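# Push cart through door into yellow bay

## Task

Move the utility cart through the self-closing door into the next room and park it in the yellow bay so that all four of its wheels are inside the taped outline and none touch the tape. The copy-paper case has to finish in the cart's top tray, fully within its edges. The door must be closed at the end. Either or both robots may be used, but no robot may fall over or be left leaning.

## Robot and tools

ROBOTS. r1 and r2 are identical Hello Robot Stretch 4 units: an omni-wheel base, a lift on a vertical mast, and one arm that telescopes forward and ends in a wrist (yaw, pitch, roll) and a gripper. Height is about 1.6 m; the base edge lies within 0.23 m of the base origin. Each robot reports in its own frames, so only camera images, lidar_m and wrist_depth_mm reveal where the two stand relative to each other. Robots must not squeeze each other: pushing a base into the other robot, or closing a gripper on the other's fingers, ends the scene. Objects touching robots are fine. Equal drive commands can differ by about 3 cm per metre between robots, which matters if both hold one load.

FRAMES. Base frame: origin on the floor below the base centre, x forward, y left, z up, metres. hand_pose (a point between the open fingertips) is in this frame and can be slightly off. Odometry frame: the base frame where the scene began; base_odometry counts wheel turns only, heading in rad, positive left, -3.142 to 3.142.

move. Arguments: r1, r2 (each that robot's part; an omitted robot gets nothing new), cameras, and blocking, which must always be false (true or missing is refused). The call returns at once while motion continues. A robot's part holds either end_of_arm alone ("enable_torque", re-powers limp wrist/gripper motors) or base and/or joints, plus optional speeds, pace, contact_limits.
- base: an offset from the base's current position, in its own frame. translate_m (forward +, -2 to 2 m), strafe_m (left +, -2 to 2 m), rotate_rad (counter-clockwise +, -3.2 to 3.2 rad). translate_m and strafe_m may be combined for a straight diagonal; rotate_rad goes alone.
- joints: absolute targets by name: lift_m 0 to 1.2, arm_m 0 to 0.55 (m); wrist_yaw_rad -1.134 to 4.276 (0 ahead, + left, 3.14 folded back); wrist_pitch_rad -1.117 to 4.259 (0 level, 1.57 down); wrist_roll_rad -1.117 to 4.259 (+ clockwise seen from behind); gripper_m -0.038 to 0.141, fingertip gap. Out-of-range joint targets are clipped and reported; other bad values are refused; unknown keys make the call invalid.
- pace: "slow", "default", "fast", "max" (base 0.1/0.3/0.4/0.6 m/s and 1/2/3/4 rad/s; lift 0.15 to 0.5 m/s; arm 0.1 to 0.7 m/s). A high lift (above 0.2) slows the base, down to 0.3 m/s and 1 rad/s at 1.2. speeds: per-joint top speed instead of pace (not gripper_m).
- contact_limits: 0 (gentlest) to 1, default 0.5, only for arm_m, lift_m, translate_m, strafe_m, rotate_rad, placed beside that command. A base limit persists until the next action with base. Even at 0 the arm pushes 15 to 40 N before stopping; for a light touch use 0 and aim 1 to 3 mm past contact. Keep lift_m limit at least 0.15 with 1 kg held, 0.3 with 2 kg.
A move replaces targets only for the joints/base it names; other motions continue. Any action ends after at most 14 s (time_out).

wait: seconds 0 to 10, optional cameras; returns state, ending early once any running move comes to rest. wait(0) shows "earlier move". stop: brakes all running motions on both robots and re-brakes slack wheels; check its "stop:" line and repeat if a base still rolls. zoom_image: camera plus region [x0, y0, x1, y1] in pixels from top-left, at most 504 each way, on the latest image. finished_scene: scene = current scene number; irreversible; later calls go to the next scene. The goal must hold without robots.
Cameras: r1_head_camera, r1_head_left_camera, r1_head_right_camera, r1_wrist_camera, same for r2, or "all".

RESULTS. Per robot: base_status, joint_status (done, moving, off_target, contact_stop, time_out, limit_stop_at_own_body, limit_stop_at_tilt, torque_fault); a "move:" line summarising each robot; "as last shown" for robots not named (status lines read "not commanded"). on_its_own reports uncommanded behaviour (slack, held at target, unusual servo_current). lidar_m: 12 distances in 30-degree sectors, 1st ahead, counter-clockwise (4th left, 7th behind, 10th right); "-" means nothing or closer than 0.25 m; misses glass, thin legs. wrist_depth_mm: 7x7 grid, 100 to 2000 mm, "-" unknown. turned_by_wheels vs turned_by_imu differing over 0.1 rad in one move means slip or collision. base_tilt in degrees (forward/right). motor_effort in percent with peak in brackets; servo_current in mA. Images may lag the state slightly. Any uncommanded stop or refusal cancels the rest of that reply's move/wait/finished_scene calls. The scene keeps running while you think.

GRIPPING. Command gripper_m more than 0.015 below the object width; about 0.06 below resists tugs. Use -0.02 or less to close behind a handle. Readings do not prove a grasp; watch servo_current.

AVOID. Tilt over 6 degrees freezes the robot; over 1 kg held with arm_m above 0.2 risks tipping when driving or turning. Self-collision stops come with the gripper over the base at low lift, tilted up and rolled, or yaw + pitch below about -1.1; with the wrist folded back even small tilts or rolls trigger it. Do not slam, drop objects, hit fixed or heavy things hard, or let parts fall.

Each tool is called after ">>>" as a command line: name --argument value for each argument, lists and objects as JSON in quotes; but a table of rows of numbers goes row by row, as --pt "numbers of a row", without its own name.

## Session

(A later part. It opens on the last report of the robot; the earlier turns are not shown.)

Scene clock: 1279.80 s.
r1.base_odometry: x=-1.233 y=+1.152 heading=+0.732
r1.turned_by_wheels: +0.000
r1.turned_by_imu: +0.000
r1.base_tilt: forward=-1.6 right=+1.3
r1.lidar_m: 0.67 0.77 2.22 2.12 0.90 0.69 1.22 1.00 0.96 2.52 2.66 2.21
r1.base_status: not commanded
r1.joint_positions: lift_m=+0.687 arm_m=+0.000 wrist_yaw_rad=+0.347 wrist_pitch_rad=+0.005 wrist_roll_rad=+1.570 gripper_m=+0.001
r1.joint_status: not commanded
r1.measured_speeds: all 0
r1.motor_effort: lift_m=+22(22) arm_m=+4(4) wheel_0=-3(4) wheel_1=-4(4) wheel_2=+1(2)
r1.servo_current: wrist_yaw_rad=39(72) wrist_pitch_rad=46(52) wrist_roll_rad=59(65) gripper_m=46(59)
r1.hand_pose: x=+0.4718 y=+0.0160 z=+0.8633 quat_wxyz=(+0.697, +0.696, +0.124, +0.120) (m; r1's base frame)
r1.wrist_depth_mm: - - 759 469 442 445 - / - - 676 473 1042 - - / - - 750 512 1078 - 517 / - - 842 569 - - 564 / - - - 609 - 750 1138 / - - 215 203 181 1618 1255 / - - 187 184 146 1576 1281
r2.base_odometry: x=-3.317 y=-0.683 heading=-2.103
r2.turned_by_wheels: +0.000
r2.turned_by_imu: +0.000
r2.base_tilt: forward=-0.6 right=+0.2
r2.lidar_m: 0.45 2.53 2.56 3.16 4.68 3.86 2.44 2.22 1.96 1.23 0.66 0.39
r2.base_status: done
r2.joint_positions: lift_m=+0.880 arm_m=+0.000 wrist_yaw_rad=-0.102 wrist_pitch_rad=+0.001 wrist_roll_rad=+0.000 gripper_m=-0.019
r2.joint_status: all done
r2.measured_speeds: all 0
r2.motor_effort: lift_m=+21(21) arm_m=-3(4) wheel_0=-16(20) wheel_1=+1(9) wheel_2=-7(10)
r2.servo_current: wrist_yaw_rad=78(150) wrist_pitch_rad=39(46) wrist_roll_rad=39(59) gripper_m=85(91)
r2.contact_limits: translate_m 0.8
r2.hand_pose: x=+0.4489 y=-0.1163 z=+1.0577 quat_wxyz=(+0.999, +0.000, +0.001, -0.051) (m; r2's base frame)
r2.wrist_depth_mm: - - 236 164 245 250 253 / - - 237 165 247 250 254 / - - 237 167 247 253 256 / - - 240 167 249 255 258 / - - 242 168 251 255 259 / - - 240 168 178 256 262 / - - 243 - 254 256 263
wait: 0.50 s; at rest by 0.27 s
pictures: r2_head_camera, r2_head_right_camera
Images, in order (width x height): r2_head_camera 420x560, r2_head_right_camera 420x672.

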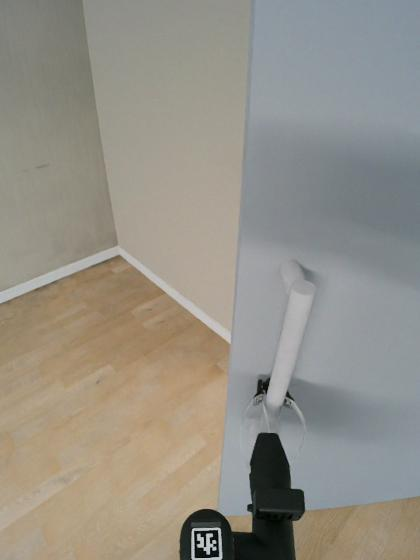

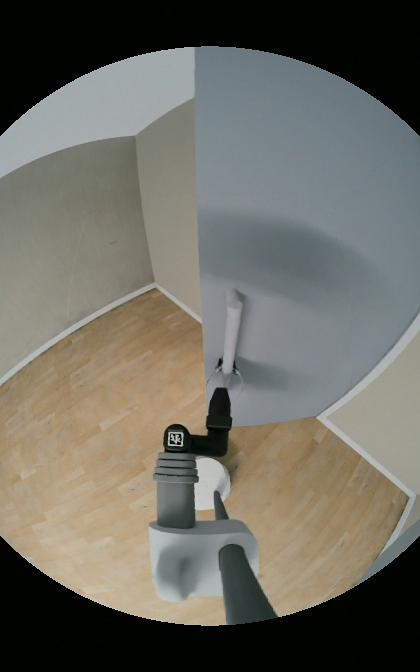

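>>> move --blocking false --r2 '{"base":{"translate_m":0.282,"strafe_m":0.08},"joints":{"wrist_yaw_rad":-0.40},"speeds":{"wrist_yaw_rad":0.1},"pace":"slow","contact_limits":{"translate_m":0.8}}'

>>> wait --seconds 4

>>> wait --seconds 0.5 --cameras '["r2_head_camera","r2_head_right_camera"]'

Scene clock: 1283.87 s.
move: r2 moving
r1: as last shown
r1.lidar_m: 0.68 0.79 2.23 2.14 0.93 0.69 1.22 1.00 0.99 2.54 2.68 2.21
r1.motor_effort: lift_m=+22(22) arm_m=+4(4) wheel_0=-3(4) wheel_1=-4(4) wheel_2=+2(2)
r1.servo_current: wrist_yaw_rad=46(59) wrist_pitch_rad=52(52) wrist_roll_rad=39(65) gripper_m=46(59)
r1.wrist_depth_mm: - - 759 469 442 445 - / - - 668 473 1042 - - / - - 741 508 1078 - 512 / - - 842 564 - - 569 / - - - 609 - 741 1138 / - - 215 203 181 1708 1255 / - - 187 183 145 1537 1255
r2.base_odometry: x=-3.320 y=-0.696 heading=-2.105
r2.turned_by_wheels: -0.001
r2.turned_by_imu: -0.001
r2.base_tilt: forward=-0.7 right=+0.1
r2.lidar_m: 0.43 2.53 2.55 3.16 4.70 3.91 2.46 2.22 1.92 1.19 0.64 0.40
r2.base_status: translate_m moving; strafe_m moving
r2.joint_positions: lift_m=+0.880 arm_m=+0.000 wrist_yaw_rad=-0.142 wrist_pitch_rad=+0.001 wrist_roll_rad=+0.000 gripper_m=-0.019
r2.joint_status: wrist_yaw_rad moving
r2.measured_speeds: translate_m=+0.049 strafe_m=+0.014 rotate_rad=+0.001 lift_m=+0.000 arm_m=+0.000 wrist_yaw_rad=-0.095 wrist_pitch_rad=+0.000 wrist_roll_rad=+0.000
r2.motor_effort: lift_m=+21(21) arm_m=-3(4) wheel_0=-17(18) wheel_1=+5(6) wheel_2=-10(11)
r2.servo_current: wrist_yaw_rad=13(65) wrist_pitch_rad=46(46) wrist_roll_rad=46(52) gripper_m=85(91)
r2.contact_limits: translate_m 0.8
r2.hand_pose: x=+0.4440 y=-0.1274 z=+1.0577 quat_wxyz=(+0.997, +0.000, +0.001, -0.071) (m; r2's base frame)
r2.wrist_depth_mm: - - 236 165 248 255 260 / - - 237 166 249 255 262 / - - 238 167 251 258 263 / - - 240 167 252 258 265 / - - 240 168 254 262 265 / - - 237 168 182 262 267 / - - 243 - 257 260 270
pictures: none

Scene clock: 1287.53 s.
earlier move: r2 done
r1.base_odometry: x=-1.233 y=+1.152 heading=+0.732
r1.turned_by_wheels: +0.000
r1.turned_by_imu: +0.000
r1.base_tilt: forward=-1.6 right=+1.3
r1.lidar_m: 0.68 0.79 2.21 2.13 0.92 0.71 1.07 0.97 0.97 2.54 2.69 2.23
r1.base_status: not commanded
r1.joint_positions: lift_m=+0.687 arm_m=+0.000 wrist_yaw_rad=+0.347 wrist_pitch_rad=+0.005 wrist_roll_rad=+1.570 gripper_m=+0.001
r1.joint_status: not commanded
r1.measured_speeds: all 0
r1.motor_effort: lift_m=+22(22) arm_m=+4(4) wheel_0=-3(4) wheel_1=-4(4) wheel_2=+2(2)
r1.servo_current: wrist_yaw_rad=46(72) wrist_pitch_rad=39(59) wrist_roll_rad=46(65) gripper_m=52(59)
r1.hand_pose: x=+0.4718 y=+0.0160 z=+0.8633 quat_wxyz=(+0.697, +0.696, +0.124, +0.120) (m; r1's base frame)
r1.wrist_depth_mm: - - 768 466 442 445 - / - - 668 469 1042 - - / - - 732 517 1078 - 512 / - - 831 564 - - 564 / - - - 609 - 741 1118 / - - 215 202 181 1661 1308 / - - 187 183 146 1576 1229
r2.base_odometry: x=-3.392 y=-0.966 heading=-2.106
r2.turned_by_wheels: -0.001
r2.turned_by_imu: -0.049
r2.base_tilt: forward=-0.6 right=+0.1
r2.lidar_m: 1.16 2.18 2.27 2.72 4.83 4.83 2.79 2.48 1.85 0.98 0.52 0.37
r2.base_status: done
r2.joint_positions: lift_m=+0.880 arm_m=+0.000 wrist_yaw_rad=-0.411 wrist_pitch_rad=+0.001 wrist_roll_rad=+0.000 gripper_m=-0.019
r2.joint_status: all done
r2.measured_speeds: all 0
r2.motor_effort: lift_m=+21(21) arm_m=-3(4) wheel_0=-21(23) wheel_1=+3(7) wheel_2=-8(14)
r2.servo_current: wrist_yaw_rad=78(111) wrist_pitch_rad=39(52) wrist_roll_rad=59(59) gripper_m=91(91)
r2.contact_limits: translate_m 0.8
r2.hand_pose: x=+0.4003 y=-0.1955 z=+1.0577 quat_wxyz=(+0.979, +0.000, +0.001, -0.204) (m; r2's base frame)
r2.wrist_depth_mm: - - 230 164 254 267 279 / - - 232 165 256 268 281 / - - 235 165 258 270 281 / - - 236 166 258 270 285 / - - 236 167 259 272 286 / - - 234 169 178 276 287 / - - 236 - 264 268 289
wait: 3.67 of 4 s (r2 has come to rest)
pictures: none

Scene clock: 1288.03 s.
r1.base_odometry: x=-1.233 y=+1.152 heading=+0.732
r1.turned_by_wheels: +0.000
r1.turned_by_imu: +0.000
r1.base_tilt: forward=-1.6 right=+1.2
r1.lidar_m: 0.69 0.78 2.22 2.13 0.93 0.70 1.08 0.98 0.97 2.53 2.66 2.24
r1.base_status: not commanded
r1.joint_positions: lift_m=+0.687 arm_m=+0.000 wrist_yaw_rad=+0.347 wrist_pitch_rad=+0.005 wrist_roll_rad=+1.570 gripper_m=+0.001
r1.joint_status: not commanded
r1.measured_speeds: all 0
r1.motor_effort: lift_m=+22(22) arm_m=+4(4) wheel_0=-3(4) wheel_1=-4(4) wheel_2=+1(2)
r1.servo_current: wrist_yaw_rad=46(72) wrist_pitch_rad=46(59) wrist_roll_rad=52(65) gripper_m=52(59)
r1.hand_pose: x=+0.4718 y=+0.0160 z=+0.8633 quat_wxyz=(+0.697, +0.696, +0.124, +0.120) (m; r1's base frame)
r1.wrist_depth_mm: - - 768 466 442 442 - / - - 676 473 1042 - - / - - 741 512 1078 - 512 / - - 854 564 - - 564 / - - - 609 - 750 1118 / - - 216 203 181 1661 1255 / - - 188 183 145 1618 1255
r2.base_odometry: x=-3.392 y=-0.966 heading=-2.106
r2.turned_by_wheels: +0.000
r2.turned_by_imu: +0.000
r2.base_tilt: forward=-0.6 right=+0.1
r2.lidar_m: 1.16 2.16 2.29 2.76 4.83 4.86 2.82 2.46 1.82 0.99 0.54 0.37
r2.base_status: done
r2.joint_positions: lift_m=+0.880 arm_m=+0.000 wrist_yaw_rad=-0.411 wrist_pitch_rad=+0.001 wrist_roll_rad=+0.000 gripper_m=-0.019
r2.joint_status: all done
r2.measured_speeds: all 0
r2.motor_effort: lift_m=+21(21) arm_m=-4(4) wheel_0=-21(23) wheel_1=+3(7) wheel_2=-9(14)
r2.servo_current: wrist_yaw_rad=78(111) wrist_pitch_rad=46(52) wrist_roll_rad=46(59) gripper_m=98(91)
r2.contact_limits: translate_m 0.8
r2.hand_pose: x=+0.4003 y=-0.1955 z=+1.0577 quat_wxyz=(+0.979, +0.000, +0.001, -0.204) (m; r2's base frame)
r2.wrist_depth_mm: - - 229 164 254 266 281 / - - 231 164 255 268 281 / - - 234 165 257 270 282 / - - 236 167 258 271 285 / - - 237 167 260 272 286 / - - 234 169 178 276 287 / - - 235 - 266 270 289
wait: 0.50 s; at rest by 0.27 s
pictures: r2_head_camera, r2_head_right_camera
Images, in order (width x height): r2_head_camera 420x560, r2_head_right_camera 420x672.

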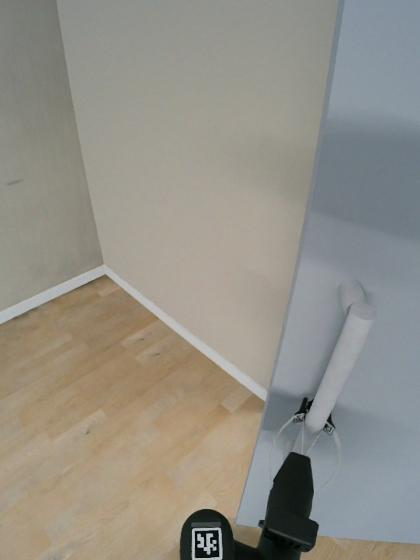

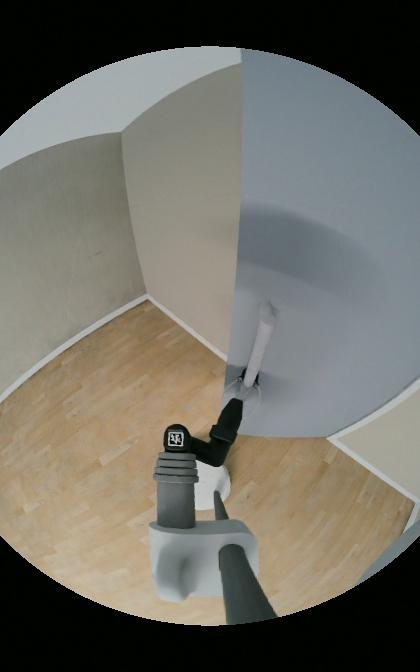

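Good enough. Release and back off.

>>> move --blocking false --r2 '{"joints":{"gripper_m":0.1}}'

>>> wait --seconds 1.5

>>> move --blocking false --r2 '{"base":{"translate_m":-0.2,"strafe_m":0.05}}'

>>> wait --seconds 2

>>> wait --seconds 3 --cameras '["r2_head_camera","r2_head_right_camera","r1_head_camera"]'

Scene clock: 1292.63 s.
move: r2 moving
r1: as last shown
r1.lidar_m: 0.68 0.78 2.22 2.13 0.92 0.68 1.07 0.97 0.98 2.52 2.65 2.24
r1.motor_effort: lift_m=+22(22) arm_m=+4(4) wheel_0=-4(4) wheel_1=-4(4) wheel_2=+2(2)
r1.servo_current: wrist_yaw_rad=59(72) wrist_pitch_rad=39(52) wrist_roll_rad=59(65) gripper_m=46(52)
r1.wrist_depth_mm: - - 759 469 449 449 - / - - 668 469 1042 - - / - - 741 517 1098 - 517 / - - 854 559 - - 569 / - - - 615 - 741 1118 / - - 215 204 181 1708 1255 / - - 187 183 146 1537 1255
r2.base_odometry: x=-3.392 y=-0.966 heading=-2.106
r2.turned_by_wheels: +0.000
r2.turned_by_imu: +0.001
r2.base_tilt: forward=-0.7 right=+0.1
r2.lidar_m: 1.18 2.20 2.27 2.72 4.83 4.86 2.82 2.48 1.83 1.01 0.54 0.39
r2.base_status: not commanded
r2.joint_positions: lift_m=+0.880 arm_m=+0.000 wrist_yaw_rad=-0.411 wrist_pitch_rad=+0.001 wrist_roll_rad=+0.000 gripper_m=+0.005
r2.joint_status: gripper_m moving
r2.measured_speeds: all 0
r2.motor_effort: lift_m=+21(21) arm_m=-3(4) wheel_0=-21(21) wheel_1=+3(4) wheel_2=-8(9)
r2.servo_current: wrist_yaw_rad=72(78) wrist_pitch_rad=33(46) wrist_roll_rad=59(59) gripper_m=91(91)
r2.contact_limits: translate_m 0.8
r2.hand_pose: x=+0.4003 y=-0.1955 z=+1.0577 quat_wxyz=(+0.979, +0.000, +0.001, -0.204) (m; r2's base frame)
r2.wrist_depth_mm: - - 237 169 259 270 283 / - - 238 169 259 272 283 / - - 238 178 262 273 286 / - - 241 172 262 276 287 / - - 241 173 265 277 290 / - - 238 172 182 279 290 / - - 242 - 270 276 291
pictures: none

Scene clock: 1294.07 s.
earlier move: r2 done
r1.base_odometry: x=-1.233 y=+1.152 heading=+0.732
r1.turned_by_wheels: +0.000
r1.turned_by_imu: +0.000
r1.base_tilt: forward=-1.6 right=+1.3
r1.lidar_m: 0.67 0.78 2.20 2.12 0.91 0.67 0.91 0.90 0.94 2.50 2.67 2.23
r1.base_status: not commanded
r1.joint_positions: lift_m=+0.687 arm_m=+0.000 wrist_yaw_rad=+0.347 wrist_pitch_rad=+0.005 wrist_roll_rad=+1.570 gripper_m=+0.001
r1.joint_status: not commanded
r1.measured_speeds: all 0
r1.motor_effort: lift_m=+22(22) arm_m=+4(4) wheel_0=-3(4) wheel_1=-4(4) wheel_2=+1(2)
r1.servo_current: wrist_yaw_rad=46(72) wrist_pitch_rad=46(52) wrist_roll_rad=46(65) gripper_m=52(52)
r1.hand_pose: x=+0.4718 y=+0.0160 z=+0.8633 quat_wxyz=(+0.697, +0.696, +0.124, +0.120) (m; r1's base frame)
r1.wrist_depth_mm: - - 750 469 445 445 - / - - 668 473 1042 - - / - - 741 512 1060 - 517 / - - 854 564 - - 564 / - - - 609 - 741 1138 / - - 213 203 181 1708 1229 / - - 188 183 146 1576 1229
r2.base_odometry: x=-3.392 y=-0.967 heading=-2.103
r2.turned_by_wheels: +0.002
r2.turned_by_imu: +0.003
r2.base_tilt: forward=-0.7 right=+0.0
r2.lidar_m: 1.16 2.20 2.29 2.75 4.84 4.86 2.79 2.45 1.86 1.05 0.78 0.67
r2.base_status: not commanded
r2.joint_positions: lift_m=+0.880 arm_m=+0.000 wrist_yaw_rad=-0.400 wrist_pitch_rad=+0.001 wrist_roll_rad=+0.000 gripper_m=+0.100
r2.joint_status: all done
r2.measured_speeds: all 0
r2.motor_effort: lift_m=+20(21) arm_m=-3(4) wheel_0=+0(21) wheel_1=+2(4) wheel_2=-1(9)
r2.servo_current: wrist_yaw_rad=65(78) wrist_pitch_rad=39(46) wrist_roll_rad=46(59) gripper_m=52(117)
r2.contact_limits: translate_m 0.8
r2.hand_pose: x=+0.4026 y=-0.1927 z=+1.0577 quat_wxyz=(+0.980, +0.000, +0.001, -0.198) (m; r2's base frame)
r2.wrist_depth_mm: - - - 418 - - - / - - - 418 - - - / - - - 424 - - - / - - - 424 - - - / - - - 424 - - - / - - 189 427 185 - - / - - - - - - -
wait: 1.43 of 1.5 s (r2 has come to rest)
pictures: none

Scene clock: 1294.57 s.
move: r2 moving
r1: as last shown
r1.lidar_m: 0.68 0.78 2.22 2.13 0.92 0.69 0.84 0.84 0.97 2.54 2.67 2.26
r1.motor_effort: lift_m=+22(22) arm_m=+4(4) wheel_0=-3(4) wheel_1=-4(4) wheel_2=+2(2)
r1.servo_current: wrist_yaw_rad=46(52) wrist_pitch_rad=39(52) wrist_roll_rad=52(59) gripper_m=46(52)
r1.wrist_depth_mm: - - 768 466 442 449 - / - - 676 469 1025 - - / - - 750 517 1078 - 517 / - - 854 564 - - 564 / - - - 609 - 741 1138 / - - 215 202 181 1661 1255 / - - 187 183 146 1576 1255
r2.base_odometry: x=-3.369 y=-0.944 heading=-2.103
r2.turned_by_wheels: +0.000
r2.turned_by_imu: +0.000
r2.base_tilt: forward=-0.7 right=+0.1
r2.lidar_m: 1.22 2.27 2.30 2.77 4.81 4.82 2.79 2.45 1.84 1.10 0.88 0.81
r2.base_status: translate_m moving; strafe_m moving
r2.joint_positions: lift_m=+0.880 arm_m=+0.000 wrist_yaw_rad=-0.400 wrist_pitch_rad=+0.001 wrist_roll_rad=+0.000 gripper_m=+0.100
r2.joint_status: not commanded
r2.measured_speeds: translate_m=-0.120 strafe_m=+0.030 rotate_rad=-0.004 lift_m=+0.000 arm_m=+0.000 wrist_yaw_rad=+0.000 wrist_pitch_rad=+0.000 wrist_roll_rad=+0.000
r2.motor_effort: lift_m=+21(21) arm_m=-3(4) wheel_0=-11(11) wheel_1=-5(6) wheel_2=+11(13)
r2.servo_current: wrist_yaw_rad=33(65) wrist_pitch_rad=39(46) wrist_roll_rad=46(46) gripper_m=52(59)
r2.hand_pose: x=+0.4026 y=-0.1927 z=+1.0577 quat_wxyz=(+0.980, +0.000, +0.001, -0.198) (m; r2's base frame)
r2.wrist_depth_mm: - - - - - - - / - - - 647 - - - / - - - 597 - - - / - - - 597 - - - / - - - 597 - - - / - - 189 597 185 - - / - - - - - - -
pictures: none

Scene clock: 1296.13 s.
earlier move: r2 done
r1.base_odometry: x=-1.233 y=+1.152 heading=+0.732
r1.turned_by_wheels: +0.000
r1.turned_by_imu: +0.000
r1.base_tilt: forward=-1.6 right=+1.3
r1.lidar_m: 0.68 0.78 2.21 2.12 0.93 0.71 0.77 0.81 0.97 2.53 2.68 2.21
r1.base_status: not commanded
r1.joint_positions: lift_m=+0.687 arm_m=+0.000 wrist_yaw_rad=+0.347 wrist_pitch_rad=+0.005 wrist_roll_rad=+1.570 gripper_m=+0.001
r1.joint_status: not commanded
r1.measured_speeds: all 0
r1.motor_effort: lift_m=+22(22) arm_m=+4(4) wheel_0=-3(4) wheel_1=-4(4) wheel_2=+1(2)
r1.servo_current: wrist_yaw_rad=59(59) wrist_pitch_rad=39(52) wrist_roll_rad=52(65) gripper_m=46(52)
r1.hand_pose: x=+0.4718 y=+0.0160 z=+0.8633 quat_wxyz=(+0.697, +0.696, +0.124, +0.120) (m; r1's base frame)
r1.wrist_depth_mm: - - 759 473 442 449 - / - - 668 473 1060 - - / - - 741 517 1098 - 512 / - - 842 564 - - 569 / - - - 609 - 750 1118 / - - 215 203 181 1708 1281 / - - 187 184 145 1576 1229
r2.base_odometry: x=-3.247 y=-0.820 heading=-2.104
r2.turned_by_wheels: +0.000
r2.turned_by_imu: +0.000
r2.base_tilt: forward=-0.7 right=+0.0
r2.lidar_m: 1.37 2.39 2.40 2.90 4.67 4.52 2.68 2.35 2.14 1.31 1.10 1.09
r2.base_status: done
r2.joint_positions: lift_m=+0.880 arm_m=+0.000 wrist_yaw_rad=-0.400 wrist_pitch_rad=+0.001 wrist_roll_rad=+0.000 gripper_m=+0.100
r2.joint_status: not commanded
r2.measured_speeds: all 0
r2.motor_effort: lift_m=+20(21) arm_m=-3(4) wheel_0=-3(12) wheel_1=-3(7) wheel_2=+2(13)
r2.servo_current: wrist_yaw_rad=46(65) wrist_pitch_rad=39(46) wrist_roll_rad=46(59) gripper_m=39(59)
r2.hand_pose: x=+0.4026 y=-0.1927 z=+1.0577 quat_wxyz=(+0.980, +0.000, +0.001, -0.198) (m; r2's base frame)
r2.wrist_depth_mm: - - - - - - - / - - - - - - - / - - - - - - - / - - - - - - - / - - - - - - - / - - 188 - 185 - - / - - - - - - -
wait: 1.57 of 2 s (r2 has come to rest)
pictures: none

Scene clock: 1299.13 s.
r1.base_odometry: x=-1.233 y=+1.152 heading=+0.732
r1.turned_by_wheels: +0.000
r1.turned_by_imu: +0.000
r1.base_tilt: forward=-1.6 right=+1.3
r1.lidar_m: 0.68 0.78 2.21 2.13 0.93 0.69 0.72 0.77 0.97 2.55 2.66 2.24
r1.base_status: not commanded
r1.joint_positions: lift_m=+0.687 arm_m=+0.000 wrist_yaw_rad=+0.347 wrist_pitch_rad=+0.005 wrist_roll_rad=+1.570 gripper_m=+0.001
r1.joint_status: not commanded
r1.measured_speeds: all 0
r1.motor_effort: lift_m=+22(22) arm_m=+4(4) wheel_0=-3(4) wheel_1=-4(4) wheel_2=+1(2)
r1.servo_current: wrist_yaw_rad=59(59) wrist_pitch_rad=46(52) wrist_roll_rad=33(65) gripper_m=46(52)
r1.hand_pose: x=+0.4718 y=+0.0160 z=+0.8633 quat_wxyz=(+0.697, +0.696, +0.124, +0.120) (m; r1's base frame)
r1.wrist_depth_mm: - - 750 469 445 445 - / - - 668 469 1042 - - / - - 741 508 1078 - 517 / - - 854 564 - - 564 / - - - 615 - 750 1138 / - - 216 203 181 1708 1255 / - - 187 183 146 1576 1255
r2.base_odometry: x=-3.247 y=-0.820 heading=-2.104
r2.turned_by_wheels: +0.000
r2.turned_by_imu: +0.000
r2.base_tilt: forward=-0.6 right=+0.1
r2.lidar_m: 1.37 2.40 2.39 2.90 4.67 4.56 2.64 2.34 2.14 1.28 1.14 1.13
r2.base_status: done
r2.joint_positions: lift_m=+0.880 arm_m=+0.000 wrist_yaw_rad=-0.400 wrist_pitch_rad=+0.001 wrist_roll_rad=+0.000 gripper_m=+0.100
r2.joint_status: not commanded
r2.measured_speeds: all 0
r2.motor_effort: lift_m=+21(21) arm_m=-3(4) wheel_0=-4(12) wheel_1=-3(7) wheel_2=+2(13)
r2.servo_current: wrist_yaw_rad=52(65) wrist_pitch_rad=39(46) wrist_roll_rad=52(59) gripper_m=52(59)
r2.hand_pose: x=+0.4026 y=-0.1927 z=+1.0577 quat_wxyz=(+0.980, +0.000, +0.001, -0.198) (m; r2's base frame)
r2.wrist_depth_mm: - - - - - - - / - - - - - - - / - - - - - - - / - - - - - - - / - - - - - - - / - - 188 - 186 - - / - - - - - - -
wait: 3.00 s; at rest by 0.27 s
pictures: r1_head_camera, r2_head_camera, r2_head_right_camera
Images, in order (width x height): r1_head_camera 420x560, r2_head_camera 420x560, r2_head_right_camera 420x672.

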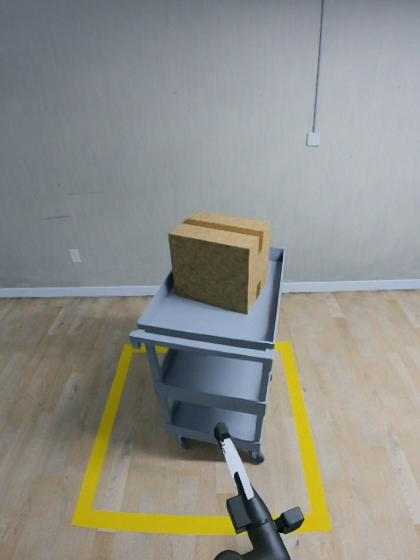

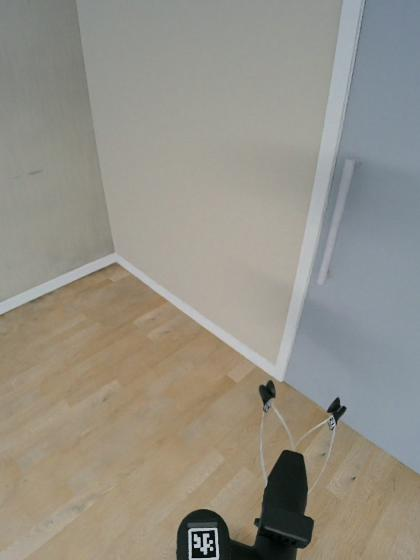

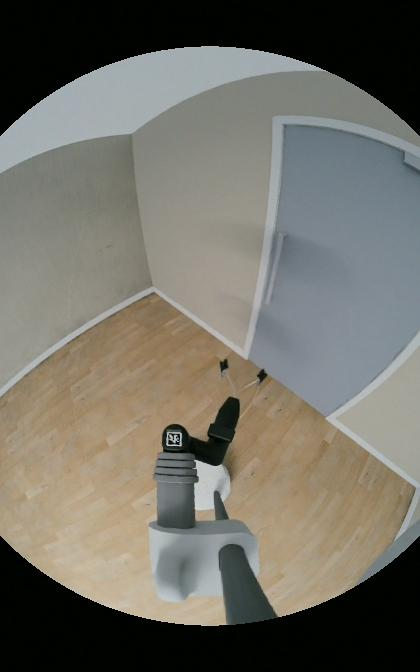

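>>> wait --seconds 3 --cameras '["r2_head_camera","r2_head_right_camera"]'

>>> zoom_image --camera "r2_head_camera" --region '[220, 0, 420, 420]'

Scene clock: 1305.03 s.
r1.base_odometry: x=-1.233 y=+1.152 heading=+0.732
r1.turned_by_wheels: +0.000
r1.turned_by_imu: +0.000
r1.base_tilt: forward=-1.5 right=+1.3
r1.lidar_m: 0.69 0.79 2.23 2.14 0.92 0.70 0.71 0.76 0.95 2.56 2.68 2.23
r1.base_status: not commanded
r1.joint_positions: lift_m=+0.687 arm_m=+0.000 wrist_yaw_rad=+0.347 wrist_pitch_rad=+0.005 wrist_roll_rad=+1.570 gripper_m=+0.001
r1.joint_status: not commanded
r1.measured_speeds: all 0
r1.motor_effort: lift_m=+22(22) arm_m=+4(4) wheel_0=-3(4) wheel_1=-4(4) wheel_2=+1(2)
r1.servo_current: wrist_yaw_rad=59(59) wrist_pitch_rad=52(52) wrist_roll_rad=65(65) gripper_m=46(52)
r1.hand_pose: x=+0.4718 y=+0.0160 z=+0.8633 quat_wxyz=(+0.697, +0.696, +0.124, +0.120) (m; r1's base frame)
r1.wrist_depth_mm: - - 759 469 445 445 - / - - 668 473 1042 - - / - - 741 508 1078 - 521 / - - 842 559 - - 564 / - - - 609 - 741 1138 / - - 215 202 181 1708 1255 / - - 187 183 145 1576 1281
r2.base_odometry: x=-3.247 y=-0.820 heading=-2.104
r2.turned_by_wheels: +0.000
r2.turned_by_imu: +0.001
r2.base_tilt: forward=-0.7 right=+0.1
r2.lidar_m: 1.38 2.40 2.43 2.89 4.66 4.53 2.67 2.35 2.12 1.31 1.15 1.15
r2.base_status: done
r2.joint_positions: lift_m=+0.880 arm_m=+0.000 wrist_yaw_rad=-0.400 wrist_pitch_rad=+0.001 wrist_roll_rad=+0.000 gripper_m=+0.100
r2.joint_status: not commanded
r2.measured_speeds: all 0
r2.motor_effort: lift_m=+21(21) arm_m=-3(4) wheel_0=-3(12) wheel_1=-3(7) wheel_2=+2(13)
r2.servo_current: wrist_yaw_rad=46(65) wrist_pitch_rad=39(46) wrist_roll_rad=39(59) gripper_m=59(59)
r2.hand_pose: x=+0.4026 y=-0.1927 z=+1.0577 quat_wxyz=(+0.980, +0.000, +0.001, -0.198) (m; r2's base frame)
r2.wrist_depth_mm: - - - - - - - / - - - - - - - / - - - - - - - / - - - - - - - / - - - - - - - / - - 188 - 185 - - / - - - - - - -
wait: 3.00 s; at rest from the start
pictures: r2_head_camera, r2_head_right_camera
Images, in order (width x height): r2_head_camera 420x560, r2_head_right_camera 420x672.

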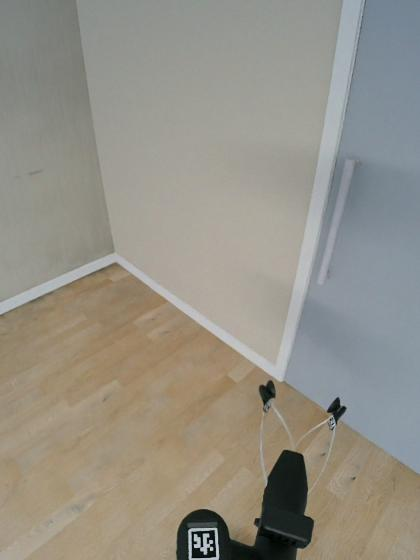

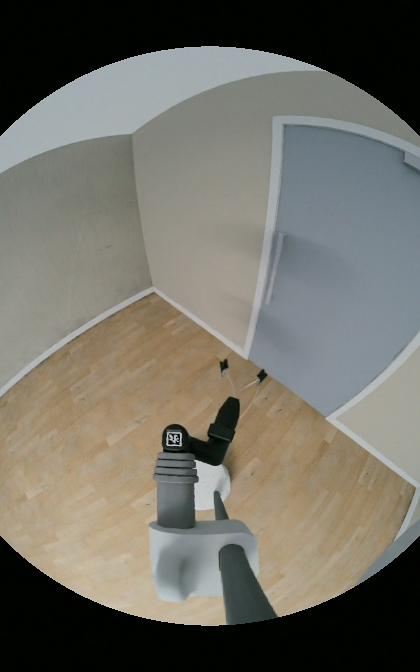

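Scaled by 1.200 from the camera's 420x560 image, which has a finer 1200x1600 frame.

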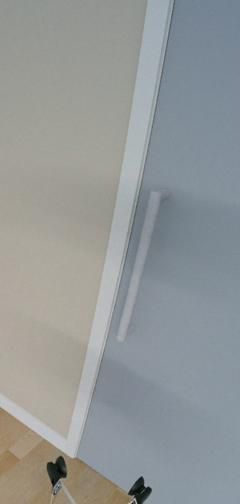

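>>> finished_scene --scene 2

The scene is finished: the task was done.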